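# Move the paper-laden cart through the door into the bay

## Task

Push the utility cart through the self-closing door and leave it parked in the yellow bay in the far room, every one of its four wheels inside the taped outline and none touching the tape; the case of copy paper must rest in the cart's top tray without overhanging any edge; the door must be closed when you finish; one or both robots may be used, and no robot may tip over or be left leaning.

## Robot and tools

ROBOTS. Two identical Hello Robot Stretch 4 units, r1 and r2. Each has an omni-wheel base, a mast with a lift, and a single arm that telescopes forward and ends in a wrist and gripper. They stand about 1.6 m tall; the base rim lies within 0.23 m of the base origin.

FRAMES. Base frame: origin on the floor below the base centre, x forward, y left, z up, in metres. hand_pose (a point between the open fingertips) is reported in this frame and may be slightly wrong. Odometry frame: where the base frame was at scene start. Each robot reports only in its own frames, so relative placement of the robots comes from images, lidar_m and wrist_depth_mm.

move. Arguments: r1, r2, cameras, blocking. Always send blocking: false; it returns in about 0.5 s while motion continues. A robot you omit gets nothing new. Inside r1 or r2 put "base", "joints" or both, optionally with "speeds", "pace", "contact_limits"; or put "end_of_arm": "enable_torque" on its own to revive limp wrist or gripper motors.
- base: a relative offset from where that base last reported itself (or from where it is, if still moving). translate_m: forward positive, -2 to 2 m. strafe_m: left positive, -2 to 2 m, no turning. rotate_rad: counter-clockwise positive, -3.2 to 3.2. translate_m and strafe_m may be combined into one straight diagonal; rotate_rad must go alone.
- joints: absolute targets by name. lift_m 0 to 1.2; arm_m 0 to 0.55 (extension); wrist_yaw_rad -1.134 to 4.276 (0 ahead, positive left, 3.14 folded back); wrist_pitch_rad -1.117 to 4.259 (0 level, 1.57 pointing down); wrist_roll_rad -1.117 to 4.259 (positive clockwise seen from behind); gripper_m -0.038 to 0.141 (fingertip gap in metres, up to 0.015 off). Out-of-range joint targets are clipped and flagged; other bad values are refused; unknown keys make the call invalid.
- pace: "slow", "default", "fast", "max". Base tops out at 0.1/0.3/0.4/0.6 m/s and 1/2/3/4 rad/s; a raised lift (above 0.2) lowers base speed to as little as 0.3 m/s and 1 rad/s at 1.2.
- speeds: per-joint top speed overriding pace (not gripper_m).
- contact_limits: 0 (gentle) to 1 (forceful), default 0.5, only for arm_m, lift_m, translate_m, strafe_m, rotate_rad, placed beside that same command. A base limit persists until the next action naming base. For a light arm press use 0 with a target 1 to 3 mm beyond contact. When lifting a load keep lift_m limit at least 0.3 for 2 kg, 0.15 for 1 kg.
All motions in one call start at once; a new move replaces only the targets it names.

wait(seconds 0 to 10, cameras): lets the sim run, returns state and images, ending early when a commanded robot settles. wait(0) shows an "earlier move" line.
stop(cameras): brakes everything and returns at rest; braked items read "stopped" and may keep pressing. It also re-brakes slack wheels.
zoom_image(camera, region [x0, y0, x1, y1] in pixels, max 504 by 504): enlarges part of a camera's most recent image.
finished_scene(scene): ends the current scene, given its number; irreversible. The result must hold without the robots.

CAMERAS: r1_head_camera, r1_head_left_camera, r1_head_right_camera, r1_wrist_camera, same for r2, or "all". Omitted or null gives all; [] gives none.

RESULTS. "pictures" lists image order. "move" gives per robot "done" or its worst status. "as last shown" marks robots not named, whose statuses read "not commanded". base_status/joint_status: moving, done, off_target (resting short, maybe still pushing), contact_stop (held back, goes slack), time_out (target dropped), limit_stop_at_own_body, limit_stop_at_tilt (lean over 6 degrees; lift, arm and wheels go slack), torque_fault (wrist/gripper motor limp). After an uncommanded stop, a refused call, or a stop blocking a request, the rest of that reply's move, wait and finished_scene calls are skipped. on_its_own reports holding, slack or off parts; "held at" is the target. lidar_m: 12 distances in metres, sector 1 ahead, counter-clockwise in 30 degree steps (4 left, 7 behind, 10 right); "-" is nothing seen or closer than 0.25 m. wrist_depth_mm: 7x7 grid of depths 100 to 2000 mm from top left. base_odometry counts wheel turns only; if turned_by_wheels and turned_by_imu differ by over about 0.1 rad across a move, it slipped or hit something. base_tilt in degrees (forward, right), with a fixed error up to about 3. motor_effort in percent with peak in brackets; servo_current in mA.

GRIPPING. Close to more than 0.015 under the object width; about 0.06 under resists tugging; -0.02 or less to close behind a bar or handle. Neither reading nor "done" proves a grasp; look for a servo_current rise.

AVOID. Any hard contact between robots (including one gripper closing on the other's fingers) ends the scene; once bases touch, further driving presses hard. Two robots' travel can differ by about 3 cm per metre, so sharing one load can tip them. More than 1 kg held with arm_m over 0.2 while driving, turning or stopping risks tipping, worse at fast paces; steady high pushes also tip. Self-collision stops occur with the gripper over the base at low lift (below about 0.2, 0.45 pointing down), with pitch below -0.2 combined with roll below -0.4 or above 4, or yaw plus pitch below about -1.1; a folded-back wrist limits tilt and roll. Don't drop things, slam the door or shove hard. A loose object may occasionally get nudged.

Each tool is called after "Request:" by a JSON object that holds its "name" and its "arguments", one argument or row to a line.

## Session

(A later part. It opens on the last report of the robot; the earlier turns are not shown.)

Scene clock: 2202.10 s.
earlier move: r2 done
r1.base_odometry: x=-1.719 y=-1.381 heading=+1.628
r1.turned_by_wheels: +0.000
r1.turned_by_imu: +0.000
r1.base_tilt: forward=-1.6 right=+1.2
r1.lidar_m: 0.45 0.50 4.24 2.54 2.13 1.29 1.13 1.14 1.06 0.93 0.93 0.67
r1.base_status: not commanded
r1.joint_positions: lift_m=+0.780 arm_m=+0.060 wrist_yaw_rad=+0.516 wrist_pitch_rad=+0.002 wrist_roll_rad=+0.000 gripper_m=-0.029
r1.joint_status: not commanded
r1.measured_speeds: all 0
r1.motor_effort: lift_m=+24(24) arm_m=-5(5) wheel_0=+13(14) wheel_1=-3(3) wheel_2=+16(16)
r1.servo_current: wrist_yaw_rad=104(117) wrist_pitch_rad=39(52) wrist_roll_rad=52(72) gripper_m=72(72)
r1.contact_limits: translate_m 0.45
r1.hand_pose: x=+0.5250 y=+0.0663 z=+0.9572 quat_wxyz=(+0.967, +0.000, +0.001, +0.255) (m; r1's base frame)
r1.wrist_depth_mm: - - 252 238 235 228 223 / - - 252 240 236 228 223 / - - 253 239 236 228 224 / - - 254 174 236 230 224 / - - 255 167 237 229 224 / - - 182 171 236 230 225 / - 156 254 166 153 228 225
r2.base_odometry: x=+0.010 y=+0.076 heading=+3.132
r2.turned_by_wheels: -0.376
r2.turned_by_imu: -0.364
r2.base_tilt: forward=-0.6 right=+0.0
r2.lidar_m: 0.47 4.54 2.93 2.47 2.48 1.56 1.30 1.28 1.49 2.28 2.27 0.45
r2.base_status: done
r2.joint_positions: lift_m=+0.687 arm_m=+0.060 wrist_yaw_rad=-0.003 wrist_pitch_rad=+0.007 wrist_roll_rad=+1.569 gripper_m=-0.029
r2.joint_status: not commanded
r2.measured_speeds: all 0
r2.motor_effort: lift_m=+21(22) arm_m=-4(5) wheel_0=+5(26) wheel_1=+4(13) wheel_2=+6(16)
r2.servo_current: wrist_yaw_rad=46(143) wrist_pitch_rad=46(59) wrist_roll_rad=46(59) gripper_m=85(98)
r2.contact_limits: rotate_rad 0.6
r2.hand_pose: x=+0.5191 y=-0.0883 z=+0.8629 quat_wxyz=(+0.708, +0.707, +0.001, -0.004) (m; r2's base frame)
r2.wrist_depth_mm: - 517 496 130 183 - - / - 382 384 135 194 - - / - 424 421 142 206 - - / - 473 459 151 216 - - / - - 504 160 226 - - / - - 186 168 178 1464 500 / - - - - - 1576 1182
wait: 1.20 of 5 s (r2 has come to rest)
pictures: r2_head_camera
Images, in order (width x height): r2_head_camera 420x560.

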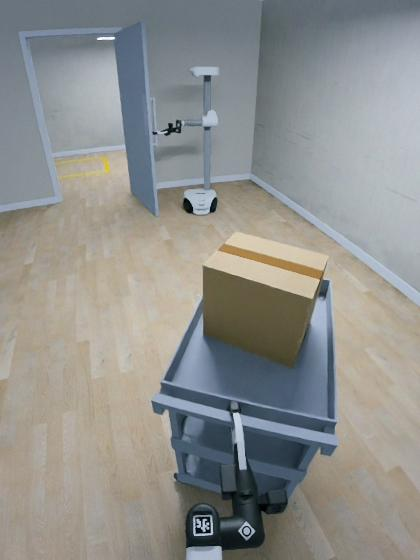

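Request:
{"name": "move", "arguments": {
  "r2": {"base":{"strafe_m":-0.6},"pace":"slow","contact_limits":{"strafe_m":0.5}},
  "blocking": false,
  "cameras": []
}}

Request:
{"name": "wait", "arguments": {
  "seconds": 9,
  "cameras": []
}}

Request:
{"name": "move", "arguments": {
  "r2": {"base":{"rotate_rad":0.55},"pace":"slow","contact_limits":{"rotate_rad":0.6}},
  "blocking": false,
  "cameras": []
}}

Request:
{"name": "wait", "arguments": {
  "seconds": 4,
  "cameras": ["r2_head_camera"]
}}

Scene clock: 2220.93 s.
move: r2 moving
r1: as last shown
r1.lidar_m: 0.45 0.50 4.27 2.54 2.14 1.29 1.11 1.13 1.07 0.93 0.94 0.68
r1.motor_effort: lift_m=+24(24) arm_m=-5(5) wheel_0=+13(14) wheel_1=-2(3) wheel_2=+16(16)
r1.servo_current: wrist_yaw_rad=91(98) wrist_pitch_rad=39(46) wrist_roll_rad=39(59) gripper_m=65(72)
r1.contact_limits: translate_m 0.45
r1.wrist_depth_mm: - - 251 238 235 227 221 / - - 251 240 236 228 223 / - - 253 240 236 229 224 / - - 254 174 237 229 223 / - - 254 167 237 229 224 / - - 183 172 236 230 224 / - 157 253 166 153 229 226
r2.base_odometry: x=+0.010 y=+0.090 heading=+3.132
r2.turned_by_wheels: +0.001
r2.turned_by_imu: +0.001
r2.base_tilt: forward=-0.6 right=+0.1
r2.lidar_m: 0.48 4.54 2.95 2.45 2.47 1.55 1.27 1.29 1.50 2.28 2.27 0.45
r2.base_status: strafe_m moving
r2.joint_positions: lift_m=+0.687 arm_m=+0.060 wrist_yaw_rad=+0.002 wrist_pitch_rad=+0.007 wrist_roll_rad=+1.569 gripper_m=-0.029
r2.joint_status: not commanded
r2.measured_speeds: translate_m=+0.000 strafe_m=-0.056 rotate_rad=+0.002 lift_m=+0.000 arm_m=+0.000 wrist_yaw_rad=+0.008 wrist_pitch_rad=+0.000 wrist_roll_rad=+0.000
r2.motor_effort: lift_m=+21(22) arm_m=-4(4) wheel_0=+14(14) wheel_1=-6(8) wheel_2=+1(5)
r2.servo_current: wrist_yaw_rad=33(59) wrist_pitch_rad=52(52) wrist_roll_rad=52(59) gripper_m=85(91)
r2.contact_limits: strafe_m 0.5
r2.hand_pose: x=+0.5195 y=-0.0869 z=+0.8629 quat_wxyz=(+0.708, +0.707, +0.003, -0.002) (m; r2's base frame)
r2.wrist_depth_mm: - 484 469 - 181 - - / - 382 384 131 190 - - / - 424 418 140 203 - - / - 477 455 149 214 - - / - - 508 157 224 - - / - - 186 168 179 1576 500 / - - - - - 1661 1182
pictures: none
No camera images: "cameras" was empty.

Scene clock: 2227.57 s.
earlier move: r2 done
r1.base_odometry: x=-1.719 y=-1.381 heading=+1.628
r1.turned_by_wheels: +0.000
r1.turned_by_imu: +0.000
r1.base_tilt: forward=-1.5 right=+1.2
r1.lidar_m: 0.45 0.51 4.26 2.59 2.18 1.31 1.12 1.12 1.10 0.93 0.92 0.65
r1.base_status: not commanded
r1.joint_positions: lift_m=+0.780 arm_m=+0.060 wrist_yaw_rad=+0.516 wrist_pitch_rad=+0.002 wrist_roll_rad=+0.000 gripper_m=-0.029
r1.joint_status: not commanded
r1.measured_speeds: all 0
r1.motor_effort: lift_m=+23(24) arm_m=-5(5) wheel_0=+13(14) wheel_1=-2(3) wheel_2=+16(16)
r1.servo_current: wrist_yaw_rad=104(117) wrist_pitch_rad=46(52) wrist_roll_rad=72(72) gripper_m=65(78)
r1.contact_limits: translate_m 0.45
r1.hand_pose: x=+0.5250 y=+0.0663 z=+0.9572 quat_wxyz=(+0.967, +0.000, +0.001, +0.255) (m; r1's base frame)
r1.wrist_depth_mm: - - 252 238 236 228 221 / - - 251 239 236 228 223 / - - 252 240 236 229 224 / - - 254 174 236 230 223 / - - 254 167 237 230 224 / - - 182 171 236 230 225 / - 157 254 166 152 229 225
r2.base_odometry: x=+0.016 y=+0.675 heading=+3.132
r2.turned_by_wheels: -0.001
r2.turned_by_imu: +0.001
r2.base_tilt: forward=-0.7 right=+0.0
r2.lidar_m: 0.37 0.48 3.60 3.06 2.43 1.34 1.14 1.14 1.33 1.70 1.67 0.53
r2.base_status: done
r2.joint_positions: lift_m=+0.687 arm_m=+0.060 wrist_yaw_rad=+0.003 wrist_pitch_rad=+0.007 wrist_roll_rad=+1.569 gripper_m=-0.029
r2.joint_status: not commanded
r2.measured_speeds: all 0
r2.motor_effort: lift_m=+21(22) arm_m=-4(4) wheel_0=+6(16) wheel_1=-4(8) wheel_2=+0(5)
r2.servo_current: wrist_yaw_rad=46(59) wrist_pitch_rad=46(59) wrist_roll_rad=46(59) gripper_m=91(98)
r2.contact_limits: strafe_m 0.5
r2.hand_pose: x=+0.5196 y=-0.0865 z=+0.8629 quat_wxyz=(+0.708, +0.707, +0.004, -0.001) (m; r2's base frame)
r2.wrist_depth_mm: - - - 225 306 324 324 / - - - 272 279 1708 1160 / - - - 200 266 1756 - / - - 452 189 250 809 - / - 449 452 181 239 831 - / - 445 186 170 179 - - / - 436 436 - 220 - -
wait: 6.63 of 9 s (r2 has come to rest)
pictures: none
No camera images: "cameras" was empty.

Scene clock: 2228.07 s.
move: r2 moving
r1: as last shown
r1.base_tilt: forward=-1.6 right=+1.2
r1.lidar_m: 0.44 0.50 4.26 2.59 2.17 1.29 1.13 1.14 1.08 0.95 0.92 0.69
r1.motor_effort: lift_m=+24(24) arm_m=-5(5) wheel_0=+13(14) wheel_1=-3(3) wheel_2=+16(16)
r1.servo_current: wrist_yaw_rad=98(104) wrist_pitch_rad=39(46) wrist_roll_rad=39(59) gripper_m=65(72)
r1.contact_limits: translate_m 0.45
r1.wrist_depth_mm: - - 252 239 236 226 221 / - - 252 239 236 228 223 / - - 252 240 236 229 224 / - - 254 174 237 229 224 / - - 254 167 239 229 224 / - - 182 171 236 229 225 / - 156 255 166 152 229 225
r2.base_odometry: x=+0.016 y=+0.675 heading=-3.028
r2.turned_by_wheels: +0.123
r2.turned_by_imu: +0.119
r2.base_tilt: forward=-0.7 right=+0.1
r2.lidar_m: 0.41 4.82 3.37 3.03 1.96 1.27 1.11 1.13 1.43 1.70 1.70 0.50
r2.base_status: rotate_rad moving
r2.joint_positions: lift_m=+0.687 arm_m=+0.060 wrist_yaw_rad=-0.014 wrist_pitch_rad=+0.007 wrist_roll_rad=+1.569 gripper_m=-0.029
r2.joint_status: not commanded
r2.measured_speeds: translate_m=+0.000 strafe_m=+0.000 rotate_rad=+0.488 lift_m=+0.000 arm_m=+0.000 wrist_yaw_rad=-0.020 wrist_pitch_rad=+0.000 wrist_roll_rad=+0.000
r2.motor_effort: lift_m=+21(21) arm_m=-3(4) wheel_0=-12(13) wheel_1=-9(10) wheel_2=-21(21)
r2.servo_current: wrist_yaw_rad=91(91) wrist_pitch_rad=52(59) wrist_roll_rad=39(59) gripper_m=85(91)
r2.contact_limits: rotate_rad 0.6
r2.hand_pose: x=+0.5180 y=-0.0915 z=+0.8629 quat_wxyz=(+0.708, +0.707, -0.002, -0.007) (m; r2's base frame)
r2.wrist_depth_mm: - - - 206 276 1618 1182 / - - - 198 263 1708 504 / - - - 190 251 788 - / - 449 452 182 242 842 - / - 449 445 176 234 820 - / - 449 186 168 180 - - / - - 445 - 220 - -
pictures: none
No camera images: "cameras" was empty.

Scene clock: 2229.33 s.
earlier move: r2 done
r1.base_odometry: x=-1.719 y=-1.381 heading=+1.628
r1.turned_by_wheels: +0.000
r1.turned_by_imu: +0.000
r1.base_tilt: forward=-1.6 right=+1.3
r1.lidar_m: 0.45 0.52 4.25 2.60 2.16 1.31 1.12 1.13 1.07 0.94 0.95 0.65
r1.base_status: not commanded
r1.joint_positions: lift_m=+0.780 arm_m=+0.060 wrist_yaw_rad=+0.516 wrist_pitch_rad=+0.002 wrist_roll_rad=+0.000 gripper_m=-0.029
r1.joint_status: not commanded
r1.measured_speeds: all 0
r1.motor_effort: lift_m=+24(24) arm_m=-5(5) wheel_0=+14(14) wheel_1=-3(3) wheel_2=+16(16)
r1.servo_current: wrist_yaw_rad=78(104) wrist_pitch_rad=33(52) wrist_roll_rad=52(72) gripper_m=65(72)
r1.contact_limits: translate_m 0.45
r1.hand_pose: x=+0.5250 y=+0.0663 z=+0.9572 quat_wxyz=(+0.967, +0.000, +0.001, +0.255) (m; r1's base frame)
r1.wrist_depth_mm: - - 251 239 234 227 222 / - - 252 240 236 228 222 / - - 252 240 236 228 222 / - - 254 174 236 229 224 / - - 254 167 237 229 224 / - - 183 171 235 230 225 / - 157 254 166 152 228 226
r2.base_odometry: x=+0.016 y=+0.675 heading=-2.603
r2.turned_by_wheels: +0.425
r2.turned_by_imu: +0.412
r2.base_tilt: forward=-0.7 right=+0.1
r2.lidar_m: 0.50 3.55 3.04 2.33 1.33 1.13 1.14 1.33 1.71 1.69 1.96 0.39
r2.base_status: done
r2.joint_positions: lift_m=+0.687 arm_m=+0.060 wrist_yaw_rad=-0.006 wrist_pitch_rad=+0.007 wrist_roll_rad=+1.569 gripper_m=-0.029
r2.joint_status: not commanded
r2.measured_speeds: all 0
r2.motor_effort: lift_m=+21(21) arm_m=-4(4) wheel_0=-6(15) wheel_1=-5(10) wheel_2=-6(22)
r2.servo_current: wrist_yaw_rad=46(91) wrist_pitch_rad=52(59) wrist_roll_rad=39(59) gripper_m=85(91)
r2.contact_limits: rotate_rad 0.6
r2.hand_pose: x=+0.5187 y=-0.0892 z=+0.8629 quat_wxyz=(+0.708, +0.707, +0.000, -0.005) (m; r2's base frame)
r2.wrist_depth_mm: - 343 342 - 153 - - / - 379 384 106 167 - - / - 445 436 114 183 - - / - - 500 128 201 - - / - - - 142 223 1618 496 / - - 186 163 178 1499 1182 / - - - - 327 - 334
wait: 1.27 of 4 s (r2 has come to rest)
pictures: r2_head_camera
Images, in order (width x height): r2_head_camera 420x560.

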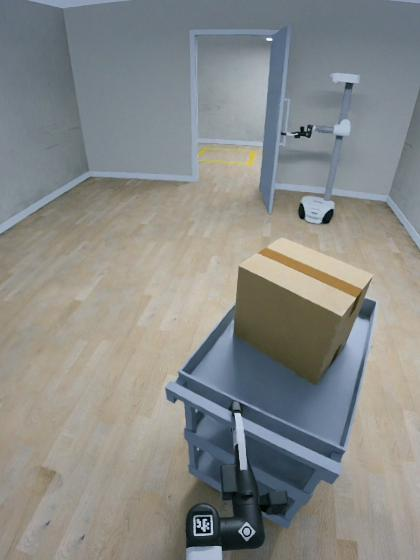

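Request:
{"name": "move", "arguments": {
  "r2": {"base":{"strafe_m":-0.46},"pace":"slow","contact_limits":{"strafe_m":0.5}},
  "blocking": false,
  "cameras": []
}}

Request:
{"name": "wait", "arguments": {
  "seconds": 9,
  "cameras": ["r2_head_camera"]
}}

Scene clock: 2235.23 s.
move: r2 moving
r1: as last shown
r1.lidar_m: 0.45 0.50 4.26 2.59 2.17 1.30 1.12 1.14 1.06 0.92 0.94 0.68
r1.servo_current: wrist_yaw_rad=85(104) wrist_pitch_rad=46(46) wrist_roll_rad=65(72) gripper_m=65(65)
r1.contact_limits: translate_m 0.45
r1.wrist_depth_mm: - - 252 239 235 227 221 / - - 252 239 236 227 222 / - - 253 240 236 228 224 / - - 255 174 236 229 224 / - - 254 167 237 229 224 / - - 183 172 236 230 224 / - 157 255 165 153 229 225
r2.base_odometry: x=+0.009 y=+0.688 heading=-2.602
r2.turned_by_wheels: +0.001
r2.turned_by_imu: +0.001
r2.base_tilt: forward=-0.6 right=+0.1
r2.lidar_m: 0.49 3.57 3.07 2.35 1.34 1.14 1.15 1.35 1.67 1.67 1.96 0.41
r2.base_status: strafe_m moving
r2.joint_positions: lift_m=+0.687 arm_m=+0.060 wrist_yaw_rad=+0.000 wrist_pitch_rad=+0.007 wrist_roll_rad=+1.569 gripper_m=-0.029
r2.joint_status: not commanded
r2.measured_speeds: translate_m=-0.001 strafe_m=-0.057 rotate_rad=+0.004 lift_m=+0.000 arm_m=+0.000 wrist_yaw_rad=+0.014 wrist_pitch_rad=+0.000 wrist_roll_rad=+0.000
r2.motor_effort: lift_m=+21(22) arm_m=-3(4) wheel_0=+10(10) wheel_1=-7(10) wheel_2=+0(5)
r2.servo_current: wrist_yaw_rad=52(59) wrist_pitch_rad=46(52) wrist_roll_rad=39(59) gripper_m=91(91)
r2.contact_limits: strafe_m 0.5
r2.hand_pose: x=+0.5193 y=-0.0875 z=+0.8629 quat_wxyz=(+0.708, +0.707, +0.002, -0.003) (m; r2's base frame)
r2.wrist_depth_mm: - 343 340 - 149 - - / - 375 382 102 163 - - / - 445 433 110 179 - - / - - 508 126 198 1576 - / - - - 138 220 1618 492 / - - 187 160 179 1576 1205 / - - - - 329 327 342
pictures: none
No camera images: "cameras" was empty.

Scene clock: 2240.47 s.
earlier move: r2 done
r1.base_odometry: x=-1.719 y=-1.381 heading=+1.628
r1.turned_by_wheels: +0.000
r1.turned_by_imu: +0.000
r1.base_tilt: forward=-1.6 right=+1.2
r1.lidar_m: 0.44 0.51 4.26 2.43 2.15 1.29 1.13 1.13 1.08 0.92 0.93 0.68
r1.base_status: not commanded
r1.joint_positions: lift_m=+0.780 arm_m=+0.060 wrist_yaw_rad=+0.516 wrist_pitch_rad=+0.002 wrist_roll_rad=+0.000 gripper_m=-0.029
r1.joint_status: not commanded
r1.measured_speeds: all 0
r1.motor_effort: lift_m=+24(24) arm_m=-5(5) wheel_0=+13(14) wheel_1=-3(3) wheel_2=+16(16)
r1.servo_current: wrist_yaw_rad=85(117) wrist_pitch_rad=39(52) wrist_roll_rad=33(72) gripper_m=65(78)
r1.contact_limits: translate_m 0.45
r1.hand_pose: x=+0.5250 y=+0.0663 z=+0.9572 quat_wxyz=(+0.967, +0.000, +0.001, +0.255) (m; r1's base frame)
r1.wrist_depth_mm: - - 252 239 235 227 221 / - - 252 239 235 229 222 / - - 253 240 236 228 224 / - - 254 174 237 229 223 / - - 254 167 238 229 225 / - - 182 171 236 230 224 / - 156 254 166 152 229 224
r2.base_odometry: x=-0.220 y=+1.070 heading=-2.602
r2.turned_by_wheels: +0.000
r2.turned_by_imu: +0.003
r2.base_tilt: forward=-0.6 right=+0.1
r2.lidar_m: 0.48 4.08 3.45 2.57 1.45 1.24 1.27 1.47 1.26 1.24 1.46 0.46
r2.base_status: done
r2.joint_positions: lift_m=+0.687 arm_m=+0.060 wrist_yaw_rad=+0.008 wrist_pitch_rad=+0.007 wrist_roll_rad=+1.569 gripper_m=-0.029
r2.joint_status: not commanded
r2.measured_speeds: all 0
r2.motor_effort: lift_m=+21(22) arm_m=-3(4) wheel_0=+8(23) wheel_1=-5(10) wheel_2=+0(5)
r2.servo_current: wrist_yaw_rad=46(72) wrist_pitch_rad=52(59) wrist_roll_rad=46(65) gripper_m=91(91)
r2.contact_limits: strafe_m 0.5
r2.hand_pose: x=+0.5200 y=-0.0850 z=+0.8629 quat_wxyz=(+0.708, +0.706, +0.005, +0.000) (m; r2's base frame)
r2.wrist_depth_mm: - 394 387 - 181 - - / - 387 387 131 190 - - / - 424 421 140 204 - - / - 477 462 148 215 - - / - - 508 158 225 1808 - / - - 186 169 179 1499 480 / - - - - - 1576 1182
wait: 5.23 of 9 s (r2 has come to rest)
pictures: r2_head_camera
Images, in order (width x height): r2_head_camera 420x560.

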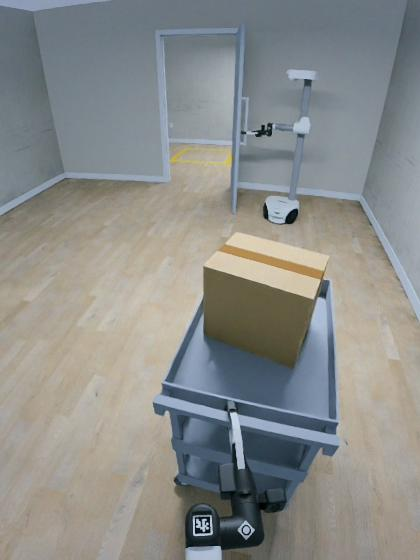

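Request:
{"name": "move", "arguments": {
  "r2": {"base":{"rotate_rad":-0.45},"pace":"default","contact_limits":{"rotate_rad":0.6}},
  "blocking": false,
  "cameras": []
}}

Request:
{"name": "wait", "arguments": {
  "seconds": 5,
  "cameras": ["r2_head_camera"]
}}

Scene clock: 2252.30 s.
move: r2 moving
r1: as last shown
r1.base_tilt: forward=-1.5 right=+1.2
r1.lidar_m: 0.46 0.49 4.27 2.41 2.17 1.30 1.12 1.14 1.05 0.92 0.95 0.68
r1.motor_effort: lift_m=+24(24) arm_m=-5(5) wheel_0=+13(14) wheel_1=-2(3) wheel_2=+16(16)
r1.servo_current: wrist_yaw_rad=104(111) wrist_pitch_rad=39(52) wrist_roll_rad=52(72) gripper_m=59(72)
r1.contact_limits: translate_m 0.45
r1.wrist_depth_mm: - - 250 239 234 228 221 / - - 252 240 236 229 223 / - - 252 240 236 229 223 / - - 254 174 236 229 224 / - - 253 167 237 229 224 / - - 182 172 236 230 225 / - 157 255 166 153 228 225
r2.base_odometry: x=-0.220 y=+1.070 heading=-2.852
r2.turned_by_wheels: -0.249
r2.turned_by_imu: -0.240
r2.base_tilt: forward=-0.7 right=+0.0
r2.lidar_m: 0.45 0.48 3.62 3.48 1.75 1.30 1.25 1.30 1.29 1.24 1.31 0.46
r2.base_status: rotate_rad moving
r2.joint_positions: lift_m=+0.687 arm_m=+0.060 wrist_yaw_rad=+0.014 wrist_pitch_rad=+0.007 wrist_roll_rad=+1.569 gripper_m=-0.029
r2.joint_status: not commanded
r2.measured_speeds: translate_m=+0.000 strafe_m=+0.003 rotate_rad=-0.932 lift_m=+0.000 arm_m=+0.001 wrist_yaw_rad=+0.057 wrist_pitch_rad=+0.000 wrist_roll_rad=+0.000
r2.motor_effort: lift_m=+21(21) arm_m=+3(3) wheel_0=+14(18) wheel_1=+9(12) wheel_2=+19(19)
r2.servo_current: wrist_yaw_rad=72(72) wrist_pitch_rad=52(52) wrist_roll_rad=46(59) gripper_m=91(98)
r2.contact_limits: rotate_rad 0.6
r2.hand_pose: x=+0.5205 y=-0.0832 z=+0.8629 quat_wxyz=(+0.708, +0.706, +0.008, +0.003) (m; r2's base frame)
r2.wrist_depth_mm: - - - 158 216 1618 1138 / - - - 160 219 1397 - / - - 445 163 224 820 - / - 436 436 166 226 820 - / - 462 455 169 230 854 - / - - 190 172 179 - - / - - 504 - 237 1576 -
pictures: none
No camera images: "cameras" was empty.

Scene clock: 2253.50 s.
earlier move: r2 done
r1.base_odometry: x=-1.719 y=-1.381 heading=+1.628
r1.turned_by_wheels: +0.000
r1.turned_by_imu: +0.000
r1.base_tilt: forward=-1.6 right=+1.2
r1.lidar_m: 0.46 0.52 4.27 2.44 2.16 1.30 1.13 1.15 1.08 0.91 0.93 0.65
r1.base_status: not commanded
r1.joint_positions: lift_m=+0.780 arm_m=+0.060 wrist_yaw_rad=+0.516 wrist_pitch_rad=+0.002 wrist_roll_rad=+0.000 gripper_m=-0.029
r1.joint_status: not commanded
r1.measured_speeds: all 0
r1.motor_effort: lift_m=+24(24) arm_m=-5(5) wheel_0=+13(14) wheel_1=-2(3) wheel_2=+16(16)
r1.servo_current: wrist_yaw_rad=104(111) wrist_pitch_rad=46(52) wrist_roll_rad=26(72) gripper_m=65(72)
r1.contact_limits: translate_m 0.45
r1.hand_pose: x=+0.5250 y=+0.0663 z=+0.9572 quat_wxyz=(+0.967, +0.000, +0.001, +0.255) (m; r1's base frame)
r1.wrist_depth_mm: - - 252 239 235 228 221 / - - 251 240 236 228 223 / - - 253 240 236 229 223 / - - 254 174 236 229 224 / - - 254 167 237 229 225 / - - 183 172 236 230 225 / - 156 254 166 153 228 225
r2.base_odometry: x=-0.220 y=+1.070 heading=-3.053
r2.turned_by_wheels: -0.201
r2.turned_by_imu: -0.196
r2.base_tilt: forward=-0.7 right=+0.1
r2.lidar_m: 0.40 0.38 3.95 3.47 2.27 1.40 1.25 1.25 1.41 1.27 1.26 0.49
r2.base_status: done
r2.joint_positions: lift_m=+0.687 arm_m=+0.060 wrist_yaw_rad=-0.009 wrist_pitch_rad=+0.007 wrist_roll_rad=+1.569 gripper_m=-0.029
r2.joint_status: not commanded
r2.measured_speeds: all 0
r2.motor_effort: lift_m=+21(22) arm_m=-4(4) wheel_0=-2(18) wheel_1=-1(12) wheel_2=-5(19)
r2.servo_current: wrist_yaw_rad=59(104) wrist_pitch_rad=52(52) wrist_roll_rad=46(59) gripper_m=85(98)
r2.contact_limits: rotate_rad 0.6
r2.hand_pose: x=+0.5185 y=-0.0899 z=+0.8629 quat_wxyz=(+0.708, +0.707, +0.000, -0.006) (m; r2's base frame)
r2.wrist_depth_mm: - - - 236 290 1430 1160 / - - - 220 294 320 320 / - - - 206 273 1708 500 / - - - 191 254 778 - / - - 442 183 239 831 - / - 433 185 169 179 - - / - 421 424 - 218 - -
wait: 1.20 of 5 s (r2 has come to rest)
pictures: r2_head_camera
Images, in order (width x height): r2_head_camera 420x560.

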